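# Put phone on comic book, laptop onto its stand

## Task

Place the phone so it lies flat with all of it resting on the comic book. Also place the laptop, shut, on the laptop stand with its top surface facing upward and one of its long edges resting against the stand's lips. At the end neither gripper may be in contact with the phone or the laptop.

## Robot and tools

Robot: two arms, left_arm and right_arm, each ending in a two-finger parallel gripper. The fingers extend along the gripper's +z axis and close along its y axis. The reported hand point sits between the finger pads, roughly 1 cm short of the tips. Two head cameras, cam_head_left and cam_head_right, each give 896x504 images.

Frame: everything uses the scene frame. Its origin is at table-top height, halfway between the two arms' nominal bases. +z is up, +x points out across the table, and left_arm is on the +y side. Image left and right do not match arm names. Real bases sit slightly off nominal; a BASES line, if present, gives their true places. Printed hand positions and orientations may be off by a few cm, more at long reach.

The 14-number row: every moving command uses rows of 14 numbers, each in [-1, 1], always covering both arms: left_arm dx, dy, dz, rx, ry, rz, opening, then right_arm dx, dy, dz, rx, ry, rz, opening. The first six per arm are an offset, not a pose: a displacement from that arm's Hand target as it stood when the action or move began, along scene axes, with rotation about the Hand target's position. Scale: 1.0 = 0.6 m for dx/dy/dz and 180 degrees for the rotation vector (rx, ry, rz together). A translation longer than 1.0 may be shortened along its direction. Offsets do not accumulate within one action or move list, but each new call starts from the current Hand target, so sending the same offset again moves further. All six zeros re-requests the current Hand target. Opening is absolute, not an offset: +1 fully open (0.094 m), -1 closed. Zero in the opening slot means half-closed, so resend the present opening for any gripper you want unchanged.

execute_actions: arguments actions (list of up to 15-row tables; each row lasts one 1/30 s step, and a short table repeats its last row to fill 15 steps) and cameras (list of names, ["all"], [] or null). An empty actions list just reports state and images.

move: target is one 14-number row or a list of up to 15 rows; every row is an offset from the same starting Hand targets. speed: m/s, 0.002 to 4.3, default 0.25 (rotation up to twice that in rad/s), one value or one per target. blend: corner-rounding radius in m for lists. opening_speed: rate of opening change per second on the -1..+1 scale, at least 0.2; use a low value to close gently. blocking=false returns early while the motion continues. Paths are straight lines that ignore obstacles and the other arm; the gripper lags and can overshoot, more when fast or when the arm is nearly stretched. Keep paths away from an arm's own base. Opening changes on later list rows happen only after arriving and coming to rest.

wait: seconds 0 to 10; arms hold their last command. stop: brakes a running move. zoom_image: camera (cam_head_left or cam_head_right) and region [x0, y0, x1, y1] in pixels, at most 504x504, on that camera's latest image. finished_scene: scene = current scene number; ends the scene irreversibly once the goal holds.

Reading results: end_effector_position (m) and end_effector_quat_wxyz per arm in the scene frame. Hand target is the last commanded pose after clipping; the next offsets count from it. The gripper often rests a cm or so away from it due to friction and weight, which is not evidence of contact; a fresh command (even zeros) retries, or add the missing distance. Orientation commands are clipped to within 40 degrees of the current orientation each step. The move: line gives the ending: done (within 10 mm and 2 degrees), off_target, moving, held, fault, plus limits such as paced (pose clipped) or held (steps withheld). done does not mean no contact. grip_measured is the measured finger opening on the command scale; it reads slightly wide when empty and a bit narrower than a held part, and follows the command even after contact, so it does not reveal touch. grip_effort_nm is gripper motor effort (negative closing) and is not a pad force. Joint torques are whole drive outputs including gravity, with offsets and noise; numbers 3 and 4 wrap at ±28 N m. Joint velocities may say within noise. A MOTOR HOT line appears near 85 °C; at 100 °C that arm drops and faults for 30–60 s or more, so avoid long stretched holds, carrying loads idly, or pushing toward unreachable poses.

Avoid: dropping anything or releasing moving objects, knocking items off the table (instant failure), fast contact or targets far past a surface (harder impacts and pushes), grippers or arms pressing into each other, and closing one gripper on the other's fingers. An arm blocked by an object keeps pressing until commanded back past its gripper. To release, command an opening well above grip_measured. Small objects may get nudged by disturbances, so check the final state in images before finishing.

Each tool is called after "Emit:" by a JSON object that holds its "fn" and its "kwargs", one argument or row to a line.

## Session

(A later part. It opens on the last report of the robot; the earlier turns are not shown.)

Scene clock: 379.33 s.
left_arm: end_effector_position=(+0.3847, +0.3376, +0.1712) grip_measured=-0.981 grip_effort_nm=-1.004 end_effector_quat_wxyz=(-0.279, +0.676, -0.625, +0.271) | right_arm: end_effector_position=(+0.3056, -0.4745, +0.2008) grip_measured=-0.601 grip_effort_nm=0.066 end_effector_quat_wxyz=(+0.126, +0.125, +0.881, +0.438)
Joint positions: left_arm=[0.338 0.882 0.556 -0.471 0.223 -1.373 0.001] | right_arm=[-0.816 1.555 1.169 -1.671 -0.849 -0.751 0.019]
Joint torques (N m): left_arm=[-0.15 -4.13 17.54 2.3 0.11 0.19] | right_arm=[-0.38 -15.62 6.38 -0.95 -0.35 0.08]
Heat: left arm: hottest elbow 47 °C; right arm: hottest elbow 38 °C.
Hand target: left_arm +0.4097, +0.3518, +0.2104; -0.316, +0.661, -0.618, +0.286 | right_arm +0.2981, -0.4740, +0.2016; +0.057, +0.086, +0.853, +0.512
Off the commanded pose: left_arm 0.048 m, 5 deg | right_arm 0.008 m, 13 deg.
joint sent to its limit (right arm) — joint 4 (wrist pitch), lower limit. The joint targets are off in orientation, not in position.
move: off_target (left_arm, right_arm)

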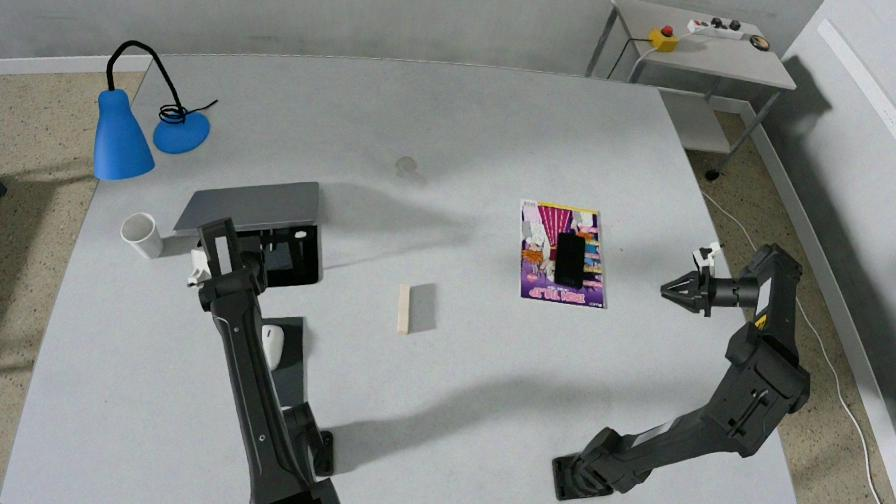

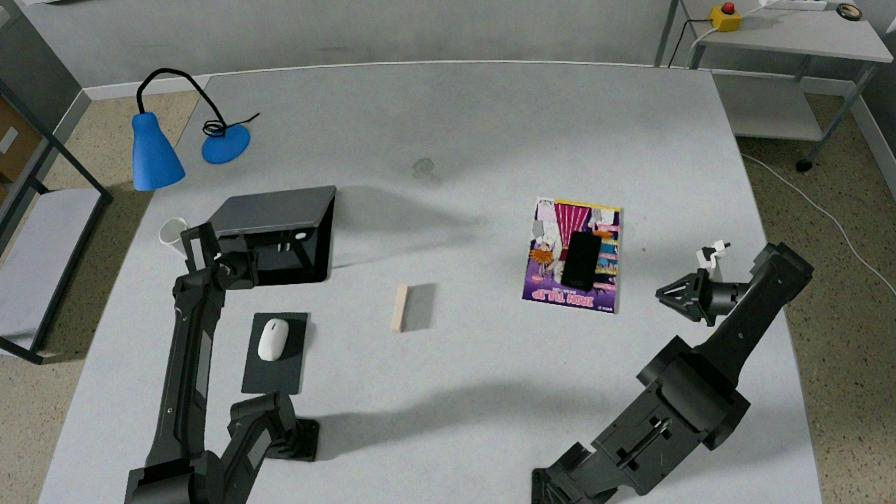

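Emit:
{"fn": "move", "kwargs": {
  "target": [0.065,0.01,-0.07,0,0,0,-1,0,0,0,0,0,0,-0.6],
  "speed": 0.05,
  "cameras": ["all"]
}}

Emit:
{"fn": "zoom_image", "kwargs": {
  "camera": "cam_head_left",
  "region": [150, 150, 350, 310]
}}

Emit:
{"fn": "zoom_image", "kwargs": {
  "camera": "cam_head_right",
  "region": [150, 150, 350, 310]
}}

Scene clock: 384.00 s.
left_arm: end_effector_position=(+0.4202, +0.3530, +0.1367) grip_measured=-0.981 grip_effort_nm=-1.004 end_effector_quat_wxyz=(-0.287, +0.676, -0.623, +0.268) | right_arm: end_effector_position=(+0.3056, -0.4745, +0.2008) grip_measured=-0.601 grip_effort_nm=0.056 end_effector_quat_wxyz=(+0.126, +0.125, +0.881, +0.438)
Joint positions: left_arm=[0.336 1.068 0.556 -0.274 0.209 -1.374 0.001] | right_arm=[-0.816 1.555 1.169 -1.671 -0.849 -0.751 0.019]
Joint torques (N m): left_arm=[-2.78 -6.07 15.97 2.47 -0.08 -0.07] | right_arm=[-0.44 -15.62 6.38 -0.99 -0.35 0.08]
Heat: left arm: hottest elbow 47 °C; right arm: hottest elbow 38 °C.
Hand target: left_arm +0.4487, +0.3578, +0.1683; -0.315, +0.661, -0.618, +0.286 | right_arm +0.2981, -0.4740, +0.2016; +0.057, +0.086, +0.853, +0.512
Off the commanded pose: left_arm 0.043 m, 4 deg | right_arm 0.008 m, 13 deg.
joint sent to its limit (right arm) — joint 4 (wrist pitch), lower limit. The joint targets are off in orientation, not in position.
move: off_target (left_arm, right_arm)

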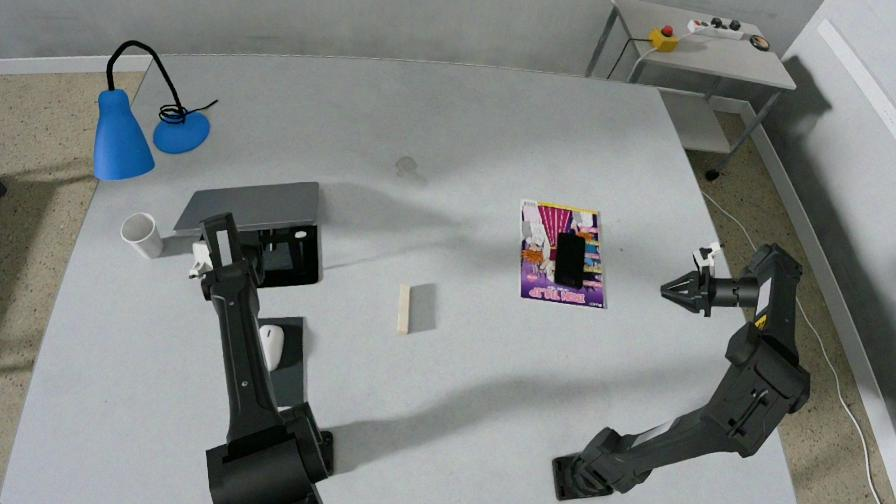

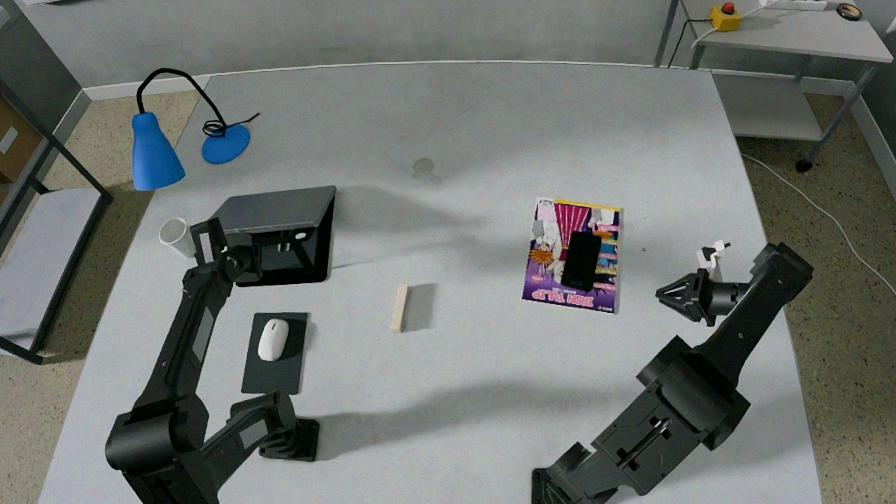

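Scaled by 2.520.

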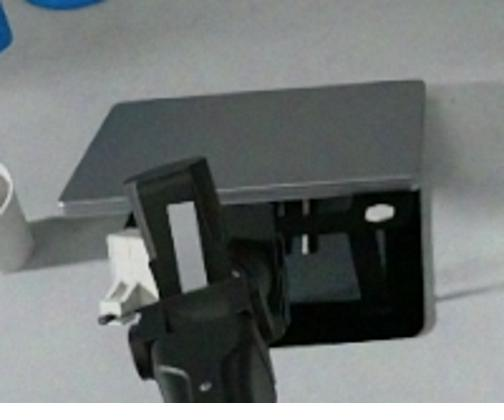

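Scaled by 2.520.

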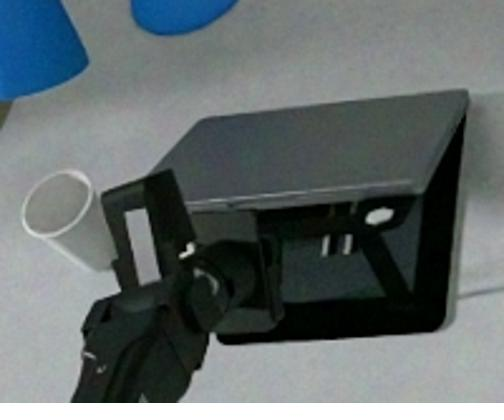

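Emit:
{"fn": "move", "kwargs": {
  "target": [0.055,0,-0.008,0,0,0,-1,0,0,0,0,0,0,-0.6],
  "speed": 0.04,
  "cameras": ["all"]
}}

Emit:
{"fn": "zoom_image", "kwargs": {
  "camera": "cam_head_left",
  "region": [150, 150, 350, 310]
}}

Emit:
{"fn": "zoom_image", "kwargs": {
  "camera": "cam_head_right",
  "region": [150, 150, 350, 310]
}}

Scene clock: 388.80 s.
left_arm: end_effector_position=(+0.4327, +0.3504, +0.1149) grip_measured=-0.981 grip_effort_nm=-0.994 end_effector_quat_wxyz=(-0.267, +0.688, -0.624, +0.255) | right_arm: end_effector_position=(+0.3056, -0.4745, +0.2008) grip_measured=-0.601 grip_effort_nm=0.061 end_effector_quat_wxyz=(+0.126, +0.125, +0.881, +0.438)
Joint positions: left_arm=[0.309 1.158 0.576 -0.249 0.181 -1.402 0.001] | right_arm=[-0.816 1.555 1.169 -1.671 -0.849 -0.751 0.019]
Joint torques (N m): left_arm=[-2.37 -7.41 18.5 2.84 0.03 0.02] | right_arm=[-0.32 -15.56 6.37 -0.96 -0.35 0.08]
Heat: left arm: hottest elbow 48 °C; right arm: hottest elbow 38 °C.
Hand target: left_arm +0.4816, +0.3578, +0.1634; -0.315, +0.661, -0.618, +0.286 | right_arm +0.2981, -0.4740, +0.2016; +0.057, +0.086, +0.853, +0.512
Off the commanded pose: left_arm 0.069 m, 7 deg | right_arm 0.008 m, 13 deg.
joint sent to its limit (right arm) — joint 4 (wrist pitch), lower limit. The joint targets are off in orientation, not in position.
move: off_target (left_arm, right_arm)

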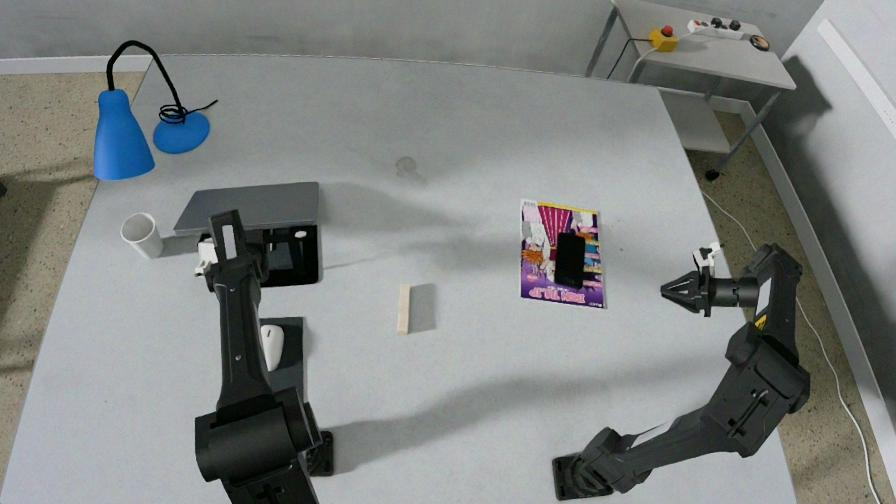

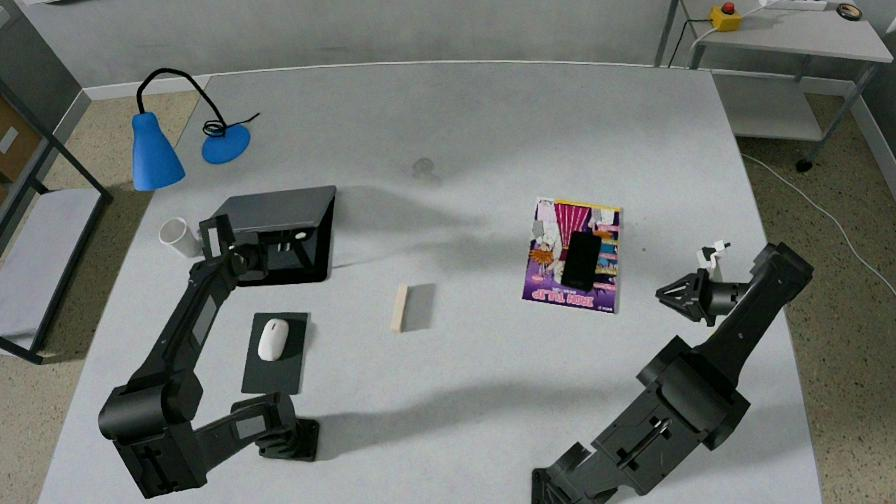

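Scaled by 2.520.

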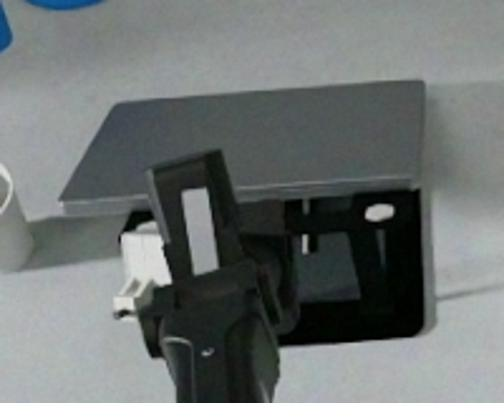

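Scaled by 2.520.

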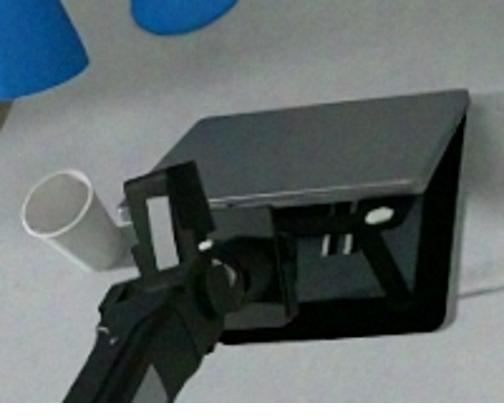

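Emit:
{"fn": "move", "kwargs": {
  "target": [-0.01,0.0,0.045,0,0,0,-1,0,0,0,0,0,0,-0.6],
  "speed": 0.05
}}

Emit:
{"fn": "move", "kwargs": {
  "target": [0.035,0.0,0.0,0,0,0,-1,0,0,0,0,0,0,-0.6],
  "speed": 0.04,
  "cameras": ["all"]
}}

Emit:
{"fn": "zoom_image", "kwargs": {
  "camera": "cam_head_left",
  "region": [150, 150, 350, 310]
}}

Emit:
{"fn": "zoom_image", "kwargs": {
  "camera": "cam_head_right",
  "region": [150, 150, 350, 310]
}}

Scene clock: 394.17 s.
left_arm: end_effector_position=(+0.4296, +0.3492, +0.1214) grip_measured=-0.981 grip_effort_nm=-0.994 end_effector_quat_wxyz=(-0.256, +0.693, -0.626, +0.249) | right_arm: end_effector_position=(+0.3056, -0.4745, +0.2008) grip_measured=-0.601 grip_effort_nm=0.061 end_effector_quat_wxyz=(+0.126, +0.125, +0.881, +0.438)
Joint positions: left_arm=[0.308 1.141 0.597 -0.314 0.181 -1.403 0.001] | right_arm=[-0.816 1.555 1.169 -1.671 -0.849 -0.751 0.019]
Joint torques (N m): left_arm=[-2.96 -10.87 19.88 1.96 0.14 0.11] | right_arm=[-0.38 -15.56 6.38 -0.98 -0.35 0.08]
Heat: left arm: hottest elbow 47 °C; right arm: hottest elbow 38 °C.
Hand target: left_arm +0.4757, +0.3577, +0.1905; -0.316, +0.661, -0.618, +0.286 | right_arm +0.2981, -0.4740, +0.2016; +0.057, +0.086, +0.853, +0.512
Off the commanded pose: left_arm 0.083 m, 9 deg | right_arm 0.008 m, 13 deg.
joint sent to its limit (right arm) — joint 4 (wrist pitch), lower limit. The joint targets are off in orientation, not in position.
move: off_target (left_arm, right_arm)

Scene clock: 395.43 s.
left_arm: end_effector_position=(+0.4357, +0.3494, +0.1245) grip_measured=-0.981 grip_effort_nm=-0.989 end_effector_quat_wxyz=(-0.256, +0.695, -0.626, +0.246) | right_arm: end_effector_position=(+0.3056, -0.4745, +0.2008) grip_measured=-0.601 grip_effort_nm=0.056 end_effector_quat_wxyz=(+0.126, +0.125, +0.881, +0.438)
Joint positions: left_arm=[0.299 1.154 0.618 -0.325 0.169 -1.41 0.001] | right_arm=[-0.816 1.555 1.169 -1.671 -0.849 -0.751 0.019]
Joint torques (N m): left_arm=[-2.61 -8.64 21.46 2.76 0.15 0.02] | right_arm=[-0.32 -15.62 6.38 -0.99 -0.36 0.08]
Heat: left arm: hottest elbow 47 °C; right arm: hottest elbow 38 °C.
Hand target: left_arm +0.4966, +0.3576, +0.1904; -0.315, +0.661, -0.618, +0.286 | right_arm +0.2981, -0.4740, +0.2016; +0.057, +0.086, +0.853, +0.512
Off the commanded pose: left_arm 0.090 m, 9 deg | right_arm 0.008 m, 13 deg.
joint sent to its limit (right arm) — joint 4 (wrist pitch), lower limit. The joint targets are off in orientation, not in position.
move: off_target (left_arm, right_arm)

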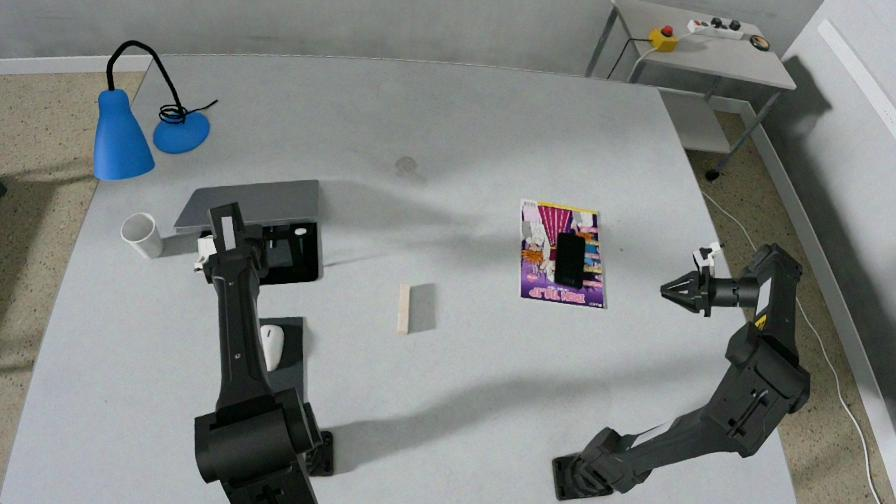

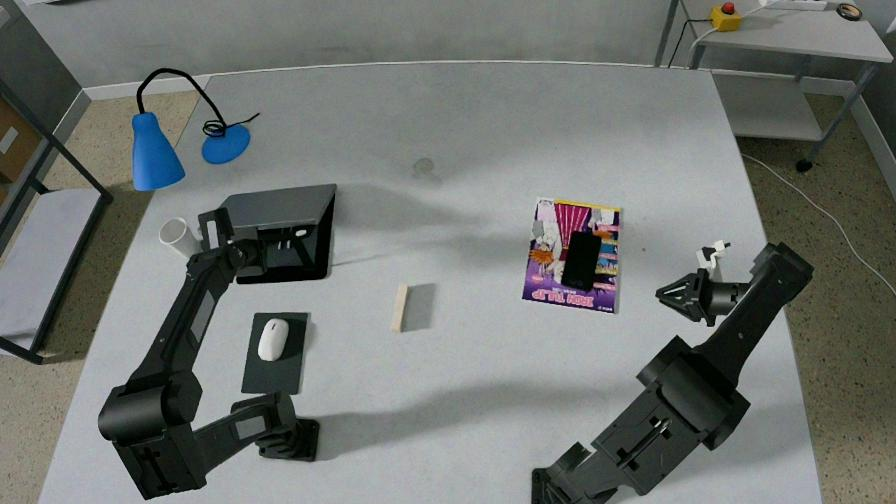

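Scaled by 2.520.

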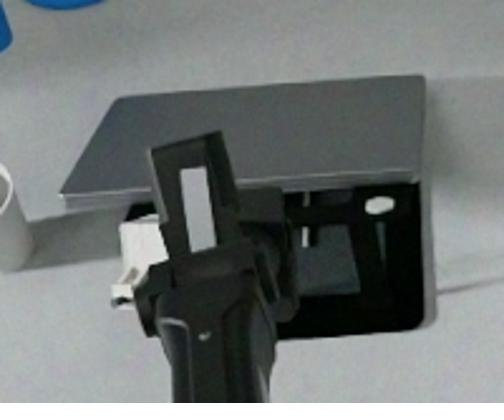

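Scaled by 2.520.

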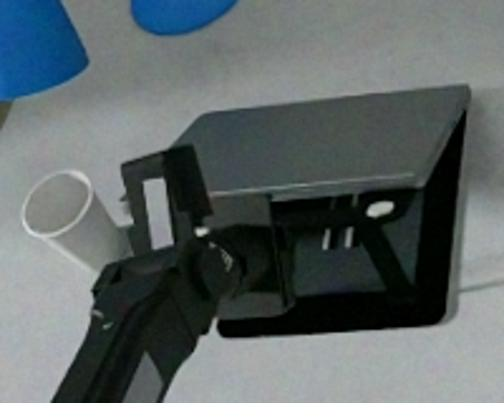

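Emit:
{"fn": "move", "kwargs": {
  "target": [
    [-0.094,0,0.05,0,0,0,-1,0,0,0,0,0,0,-0.6],
    [-0.07,0,0.07,0,0,0,-1,0,0,0,0,0,0,-0.6]
  ],
  "speed": 0.05,
  "cameras": ["all"]
}}

Emit:
{"fn": "zoom_image", "kwargs": {
  "camera": "cam_head_left",
  "region": [150, 150, 350, 310]
}}

Emit:
{"fn": "zoom_image", "kwargs": {
  "camera": "cam_head_right",
  "region": [150, 150, 350, 310]
}}

Scene clock: 404.67 s.
left_arm: end_effector_position=(+0.4341, +0.3490, +0.1981) grip_measured=-0.981 grip_effort_nm=-0.984 end_effector_quat_wxyz=(-0.292, +0.671, -0.623, +0.276) | right_arm: end_effector_position=(+0.3056, -0.4745, +0.2008) grip_measured=-0.601 grip_effort_nm=0.056 end_effector_quat_wxyz=(+0.126, +0.125, +0.881, +0.438)
Joint positions: left_arm=[0.313 1.012 0.687 -0.439 0.202 -1.391 0.001] | right_arm=[-0.816 1.555 1.169 -1.671 -0.849 -0.751 0.019]
Joint torques (N m): left_arm=[-1.2 -6.59 17.77 1.29 -0.05 0.11] | right_arm=[-0.38 -15.5 6.37 -0.98 -0.35 0.08]
Motor temperatures (°C): left_arm=[22 26 50 24 27 23 29] | right_arm=[26 36 38 25 24 23 25]
Heat: left arm: hottest elbow 50 °C; right arm: hottest elbow 38 °C.
Hand target: left_arm +0.4547, +0.3577, +0.2324; -0.315, +0.661, -0.618, +0.286 | right_arm +0.2981, -0.4740, +0.2016; +0.057, +0.086, +0.853, +0.512
Off the commanded pose: left_arm 0.041 m, 3 deg | right_arm 0.008 m, 13 deg.
joint sent to its limit (right arm) — joint 4 (wrist pitch), lower limit. The joint targets are off in orientation, not in position.
move: off_target (left_arm, right_arm)

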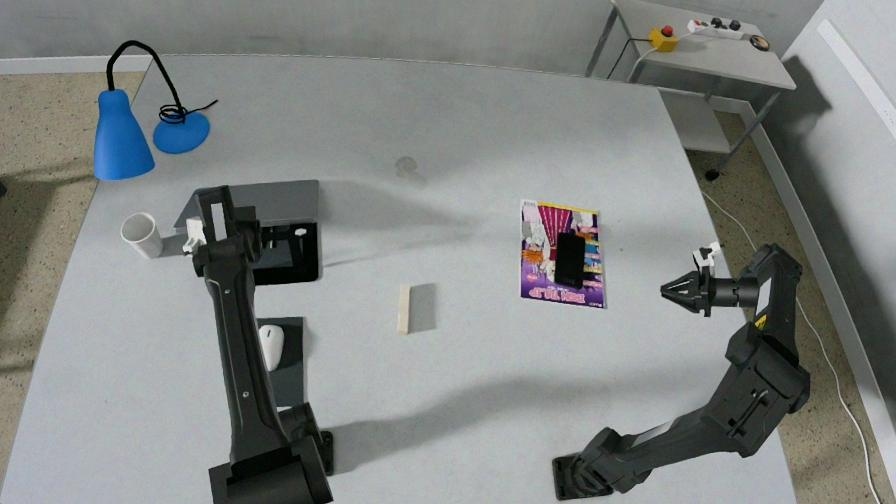

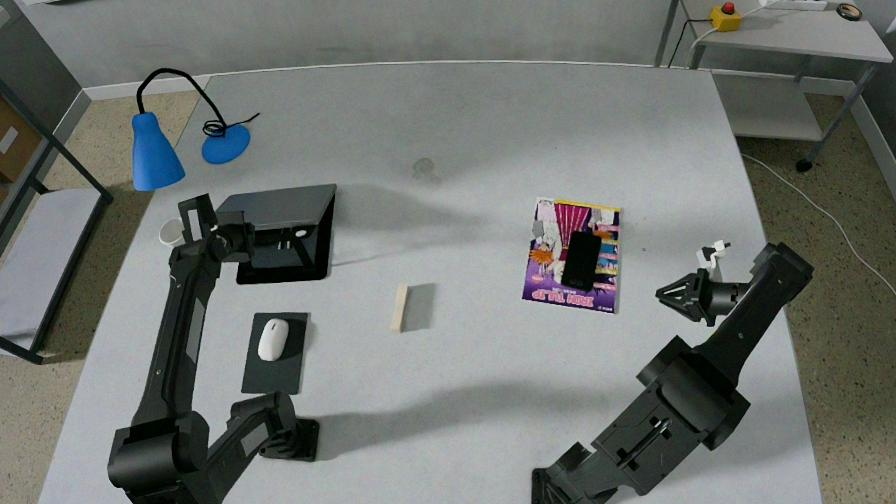

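Scaled by 2.520.

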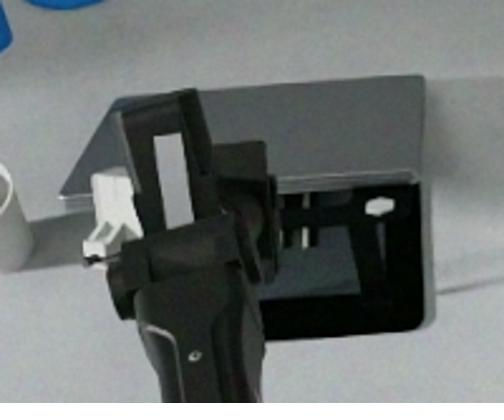

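Scaled by 2.520.

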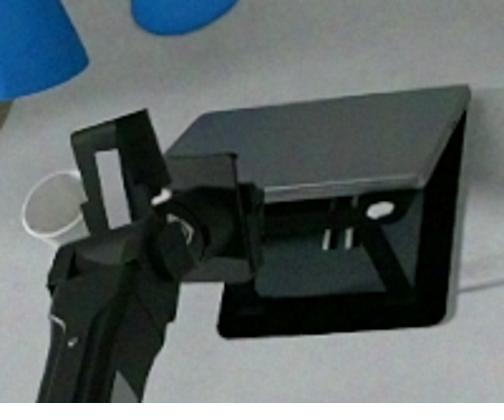

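Emit:
{"fn": "move", "kwargs": {
  "target": [0.012,0,-0.08,0,0,0,-1,0,0,0,0,0,0,-0.6],
  "speed": 0.05,
  "cameras": ["all"]
}}

Emit:
{"fn": "zoom_image", "kwargs": {
  "camera": "cam_head_left",
  "region": [150, 150, 350, 310]
}}

Emit:
{"fn": "zoom_image", "kwargs": {
  "camera": "cam_head_right",
  "region": [150, 150, 350, 310]
}}

Scene clock: 409.33 s.
left_arm: end_effector_position=(+0.4595, +0.3590, +0.1882) grip_measured=-0.981 grip_effort_nm=-0.989 end_effector_quat_wxyz=(-0.314, +0.663, -0.617, +0.285) | right_arm: end_effector_position=(+0.3056, -0.4745, +0.2008) grip_measured=-0.601 grip_effort_nm=0.056 end_effector_quat_wxyz=(+0.126, +0.125, +0.881, +0.438)
Joint positions: left_arm=[0.313 1.095 0.687 -0.304 0.197 -1.391 0.001] | right_arm=[-0.816 1.555 1.169 -1.671 -0.849 -0.751 0.019]
Joint torques (N m): left_arm=[-2.2 -7.06 10.15 2.32 -0.03 0.06] | right_arm=[-0.38 -15.56 6.34 -0.98 -0.35 0.08]
Heat: left arm: hottest elbow 49 °C; right arm: hottest elbow 38 °C.
Hand target: left_arm +0.4618, +0.3577, +0.1844; -0.315, +0.661, -0.618, +0.286 | right_arm +0.2981, -0.4740, +0.2016; +0.057, +0.086, +0.853, +0.512
Off the commanded pose: left_arm 0.005 m, 0 deg | right_arm 0.008 m, 13 deg.
joint sent to its limit (right arm) — joint 4 (wrist pitch), lower limit. The joint targets are off in orientation, not in position.
move: off_target (right_arm)

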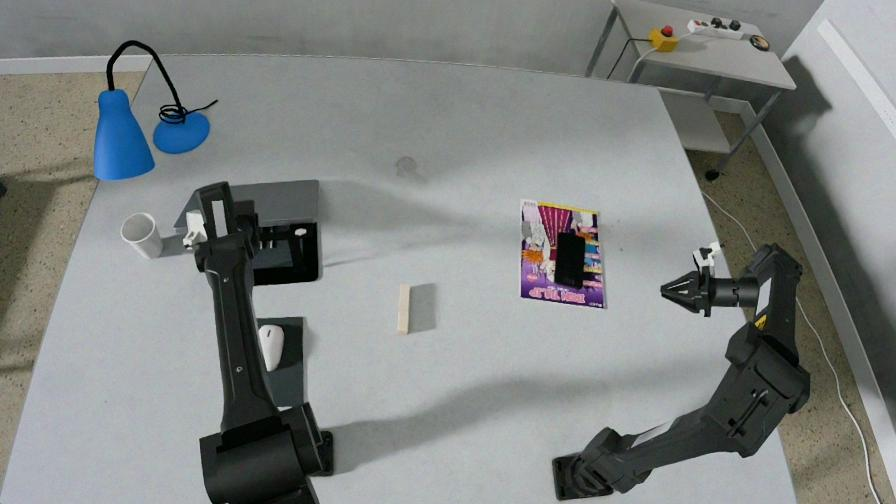

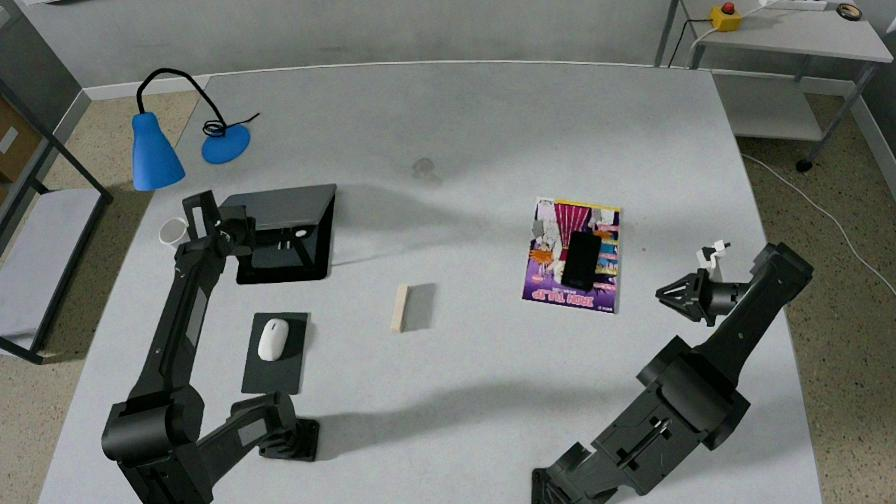

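Scaled by 2.520.

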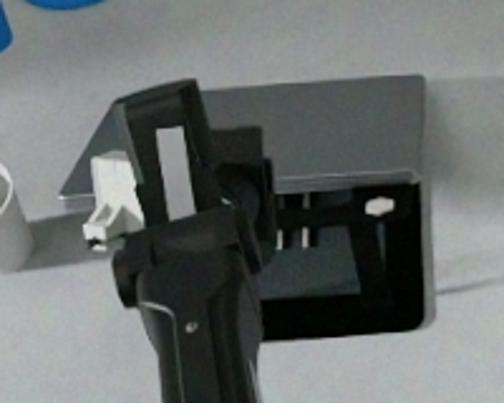

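Scaled by 2.520.

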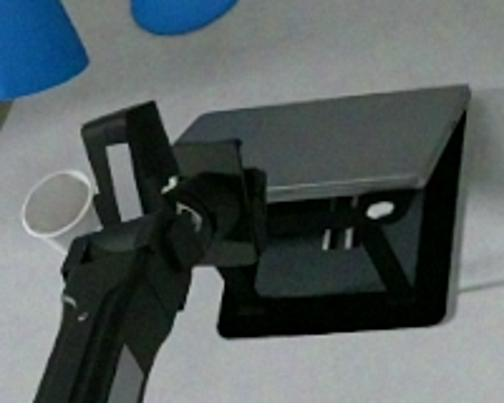

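Emit:
{"fn": "move", "kwargs": {
  "target": [-0.035,-0.01,-0.07,0,0,0,-1,0,0,0,0,0,0,-0.6],
  "speed": 0.05,
  "cameras": ["all"]
}}

Emit:
{"fn": "zoom_image", "kwargs": {
  "camera": "cam_head_left",
  "region": [150, 150, 350, 310]
}}

Emit:
{"fn": "zoom_image", "kwargs": {
  "camera": "cam_head_right",
  "region": [150, 150, 350, 310]
}}

Scene clock: 413.57 s.
left_arm: end_effector_position=(+0.4406, +0.3523, +0.1478) grip_measured=-0.981 grip_effort_nm=-0.989 end_effector_quat_wxyz=(-0.315, +0.662, -0.617, +0.286) | right_arm: end_effector_position=(+0.3056, -0.4745, +0.2008) grip_measured=-0.601 grip_effort_nm=0.056 end_effector_quat_wxyz=(+0.126, +0.125, +0.881, +0.438)
Joint positions: left_arm=[0.313 1.095 0.567 -0.18 0.197 -1.391 0.001] | right_arm=[-0.816 1.555 1.169 -1.671 -0.849 -0.751 0.019]
Joint torques (N m): left_arm=[-1.38 -6.53 9.2 2.37 0.03 0.07] | right_arm=[-0.32 -15.56 6.38 -0.96 -0.35 0.08]
Heat: left arm: hottest elbow 48 °C; right arm: hottest elbow 38 °C.
Hand target: left_arm +0.4409, +0.3517, +0.1424; -0.315, +0.661, -0.618, +0.286 | right_arm +0.2981, -0.4740, +0.2016; +0.057, +0.086, +0.853, +0.512
Off the commanded pose: left_arm 0.005 m, 0 deg | right_arm 0.008 m, 13 deg.
joint sent to its limit (right arm) — joint 4 (wrist pitch), lower limit. The joint targets are off in orientation, not in position.
move: off_target (right_arm)

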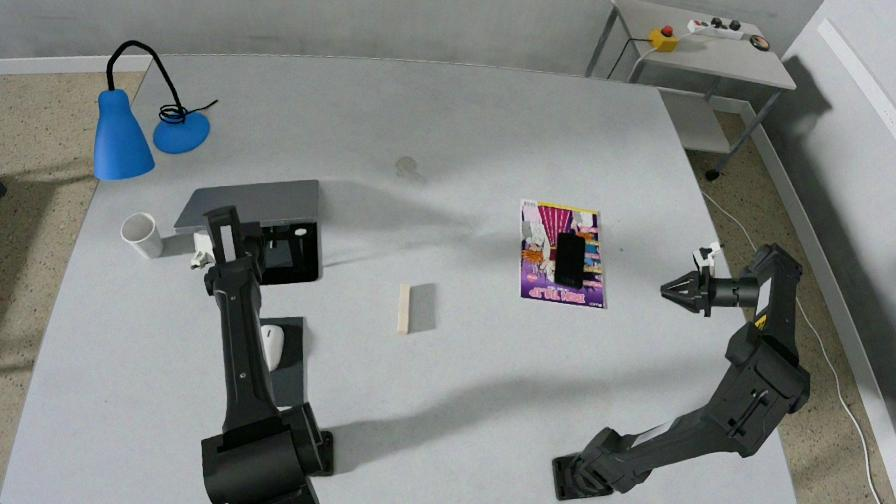

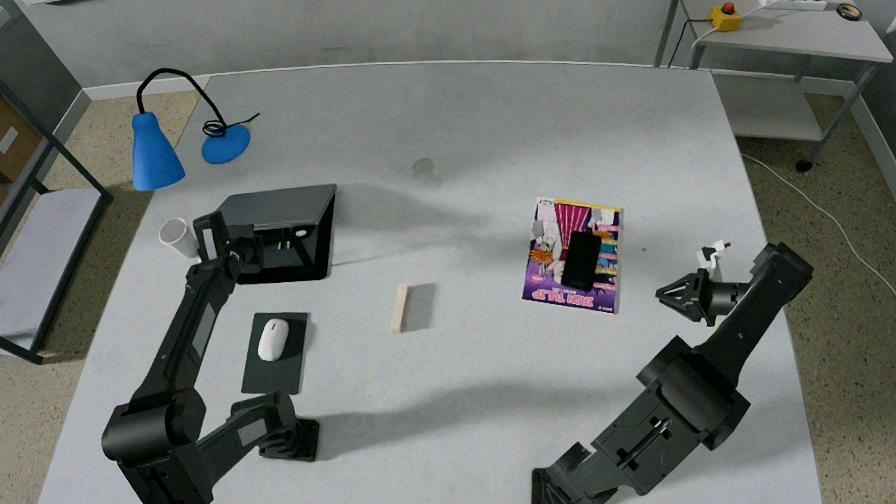

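Scaled by 2.520.

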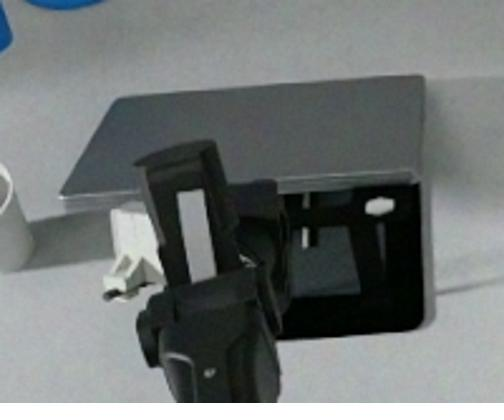

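Scaled by 2.520.

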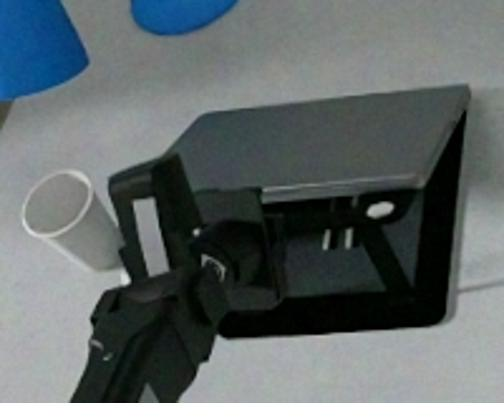

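Emit:
{"fn": "move", "kwargs": {
  "target": [0.022,0,-0.025,0,0,0,-1,0,0,0,0,0,0,-0.6],
  "speed": 0.04,
  "cameras": ["all"]
}}

Emit:
{"fn": "zoom_image", "kwargs": {
  "camera": "cam_head_left",
  "region": [150, 150, 350, 310]
}}

Emit:
{"fn": "zoom_image", "kwargs": {
  "camera": "cam_head_right",
  "region": [150, 150, 350, 310]
}}

Scene clock: 420.50 s.
left_arm: end_effector_position=(+0.4539, +0.3569, +0.1408) grip_measured=-0.981 grip_effort_nm=-0.984 end_effector_quat_wxyz=(-0.327, +0.658, -0.613, +0.291) | right_arm: end_effector_position=(+0.3056, -0.4745, +0.2008) grip_measured=-0.601 grip_effort_nm=0.061 end_effector_quat_wxyz=(+0.126, +0.125, +0.881, +0.438)
Joint positions: left_arm=[0.31 1.151 0.567 -0.095 0.192 -1.394 0.001] | right_arm=[-0.816 1.555 1.169 -1.671 -0.849 -0.751 0.019]
Joint torques (N m): left_arm=[-3.08 -6.65 9.39 1.63 -0.17 0.09] | right_arm=[-0.32 -15.56 6.37 -0.99 -0.35 0.07]
Heat: left arm: hottest elbow 47 °C; right arm: hottest elbow 38 °C.
Hand target: left_arm +0.4541, +0.3517, +0.1274; -0.315, +0.661, -0.618, +0.286 | right_arm +0.2981, -0.4740, +0.2016; +0.057, +0.086, +0.853, +0.512
Off the commanded pose: left_arm 0.014 m, 2 deg | right_arm 0.008 m, 13 deg.
joint sent to its limit (right arm) — joint 4 (wrist pitch), lower limit. The joint targets are off in orientation, not in position.
move: off_target (left_arm, right_arm)

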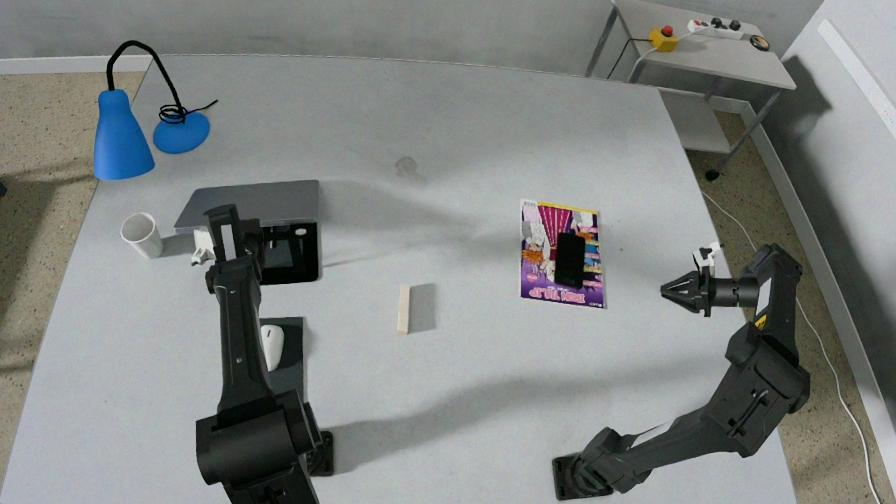

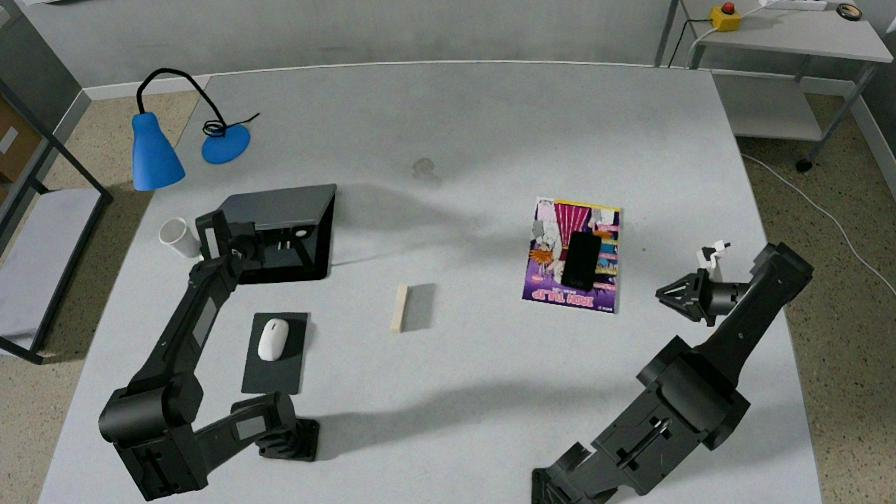

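Scaled by 2.520.

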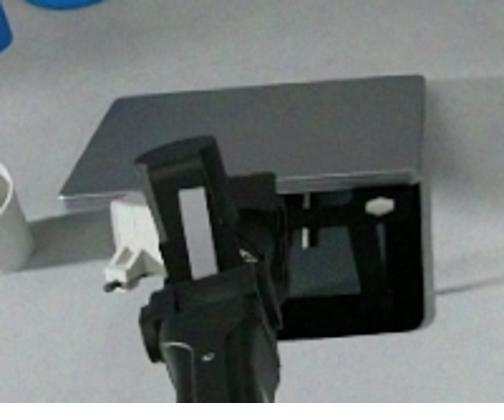

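Scaled by 2.520.

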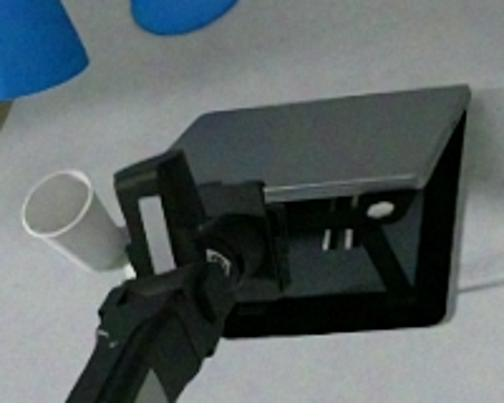

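Emit:
{"fn": "move", "kwargs": {
  "target": [0.03,0,0.01,0,0,0,-1,0,0,0,0,0,0,-0.6],
  "speed": 0.03,
  "cameras": ["all"]
}}

Emit:
{"fn": "zoom_image", "kwargs": {
  "camera": "cam_head_left",
  "region": [150, 150, 350, 310]
}}

Emit:
{"fn": "zoom_image", "kwargs": {
  "camera": "cam_head_right",
  "region": [150, 150, 350, 310]
}}

Scene clock: 425.17 s.
left_arm: end_effector_position=(+0.4617, +0.3549, +0.1364) grip_measured=-0.981 grip_effort_nm=-0.984 end_effector_quat_wxyz=(-0.324, +0.662, -0.612, +0.289) | right_arm: end_effector_position=(+0.3056, -0.4745, +0.2008) grip_measured=-0.601 grip_effort_nm=0.061 end_effector_quat_wxyz=(+0.126, +0.125, +0.881, +0.438)
Joint positions: left_arm=[0.295 1.182 0.581 -0.085 0.178 -1.41 0.001] | right_arm=[-0.816 1.555 1.169 -1.671 -0.849 -0.751 0.019]
Joint torques (N m): left_arm=[-2.84 -5.95 12.22 1.28 -0.19 0.05] | right_arm=[-0.32 -15.56 6.35 -0.96 -0.36 0.07]
Heat: left arm: hottest elbow 46 °C; right arm: hottest elbow 38 °C.
Hand target: left_arm +0.4720, +0.3517, +0.1334; -0.315, +0.661, -0.618, +0.286 | right_arm +0.2981, -0.4740, +0.2016; +0.057, +0.086, +0.853, +0.512
Off the commanded pose: left_arm 0.011 m, 1 deg | right_arm 0.008 m, 13 deg.
joint sent to its limit (right arm) — joint 4 (wrist pitch), lower limit. The joint targets are off in orientation, not in position.
move: off_target (left_arm, right_arm)

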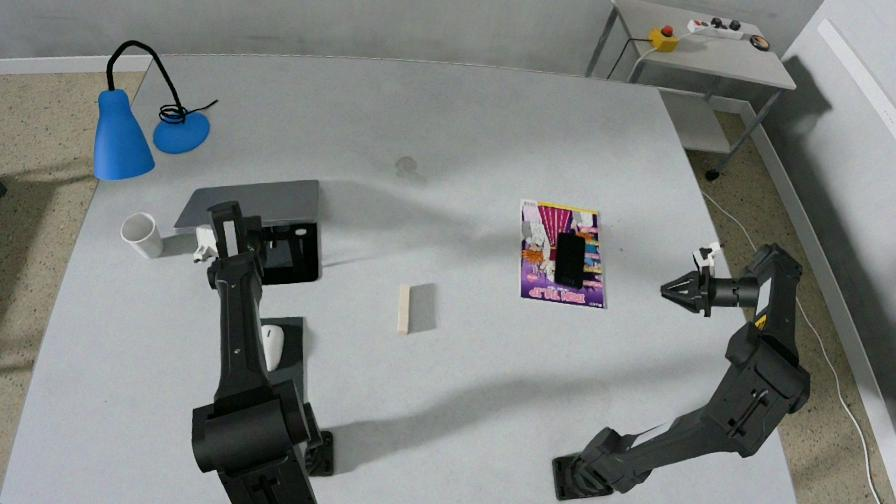

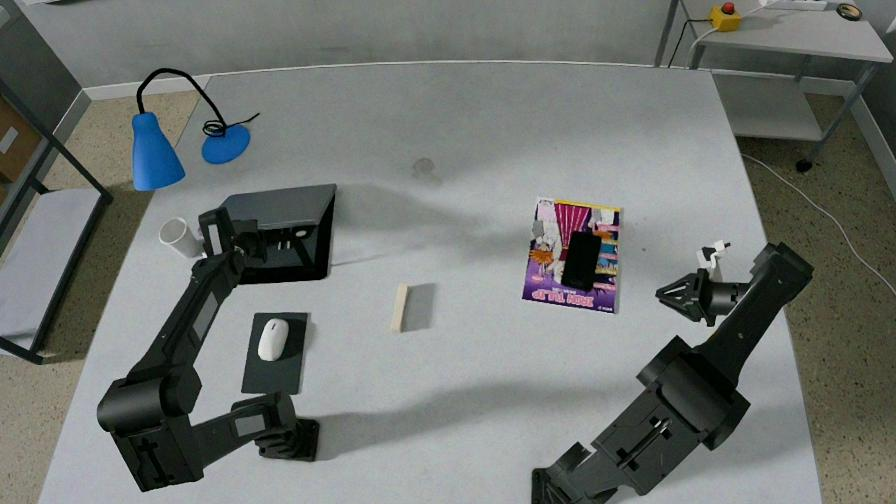

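Scaled by 2.520.

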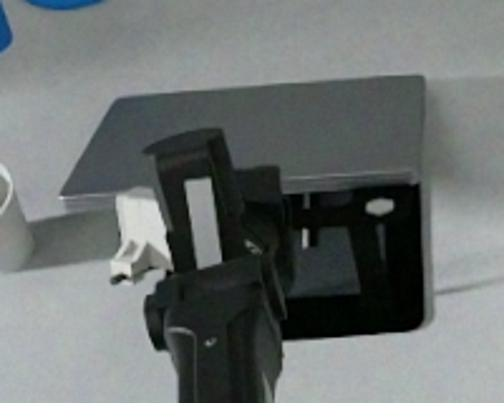

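Scaled by 2.520.

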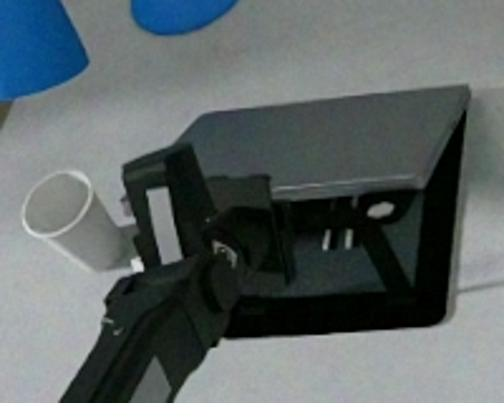

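Emit:
{"fn": "move", "kwargs": {
  "target": [0.03,0,-0.005,0,0,0,-1,0,0,0,0,0,0,-0.6],
  "speed": 0.03,
  "cameras": ["all"]
}}

Emit:
{"fn": "zoom_image", "kwargs": {
  "camera": "cam_head_left",
  "region": [150, 150, 350, 310]
}}

Emit:
{"fn": "zoom_image", "kwargs": {
  "camera": "cam_head_right",
  "region": [150, 150, 350, 310]
}}

Scene clock: 429.63 s.
left_arm: end_effector_position=(+0.4719, +0.3542, +0.1326) grip_measured=-0.981 grip_effort_nm=-0.984 end_effector_quat_wxyz=(-0.319, +0.664, -0.612, +0.286) | right_arm: end_effector_position=(+0.3056, -0.4745, +0.2008) grip_measured=-0.601 grip_effort_nm=0.061 end_effector_quat_wxyz=(+0.126, +0.125, +0.881, +0.438)
Joint positions: left_arm=[0.283 1.22 0.604 -0.08 0.167 -1.42 0.001] | right_arm=[-0.816 1.555 1.169 -1.671 -0.849 -0.751 0.019]
Joint torques (N m): left_arm=[-2.67 -5.01 13.19 1.78 -0.21 0.02] | right_arm=[-0.38 -15.56 6.37 -0.96 -0.35 0.07]
Heat: left arm: hottest elbow 46 °C; right arm: hottest elbow 38 °C.
Hand target: left_arm +0.4901, +0.3517, +0.1304; -0.315, +0.661, -0.618, +0.286 | right_arm +0.2981, -0.4740, +0.2016; +0.057, +0.086, +0.853, +0.512
Off the commanded pose: left_arm 0.018 m, 1 deg | right_arm 0.008 m, 13 deg.
joint sent to its limit (right arm) — joint 4 (wrist pitch), lower limit. The joint targets are off in orientation, not in position.
move: off_target (left_arm, right_arm)

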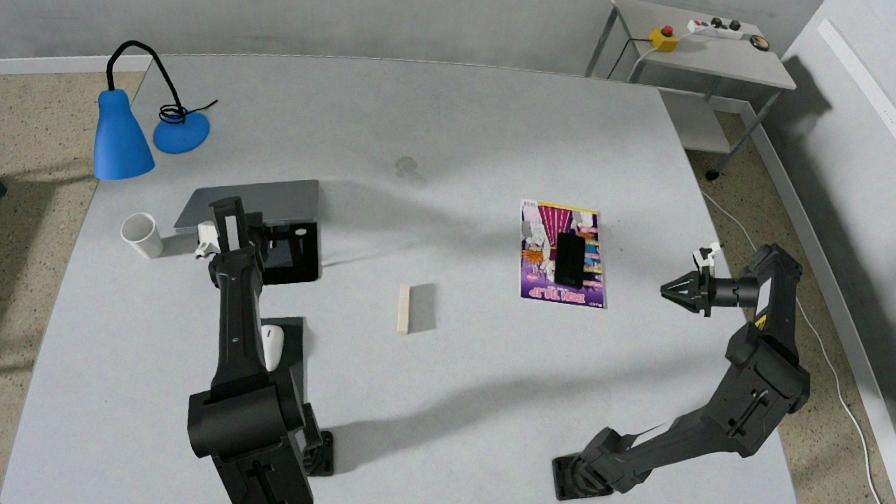

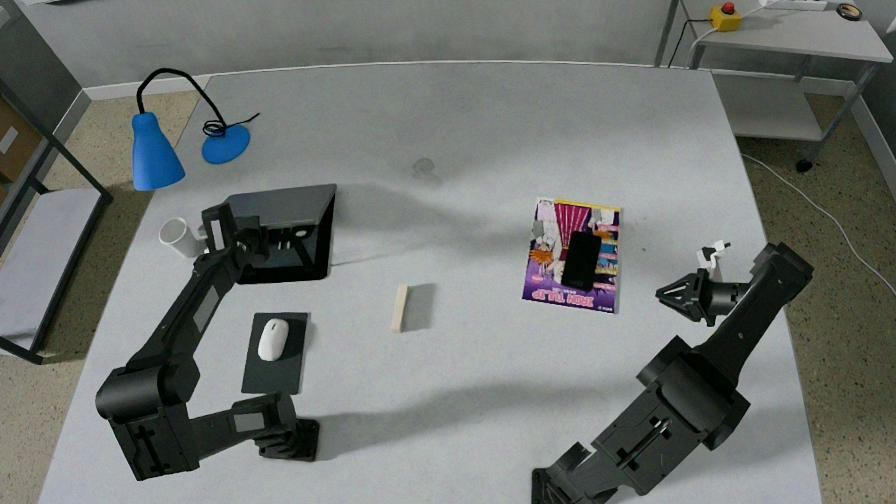

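Scaled by 2.520.

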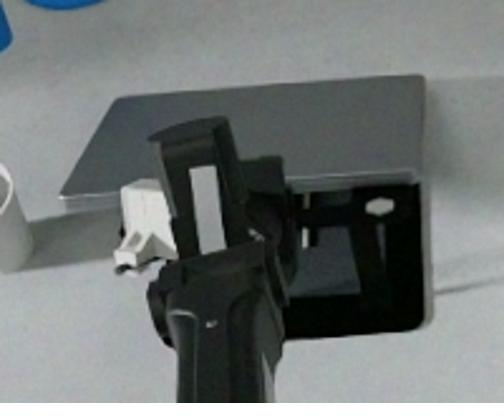

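Scaled by 2.520.

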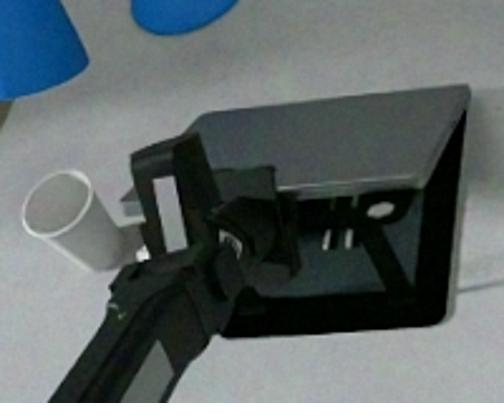

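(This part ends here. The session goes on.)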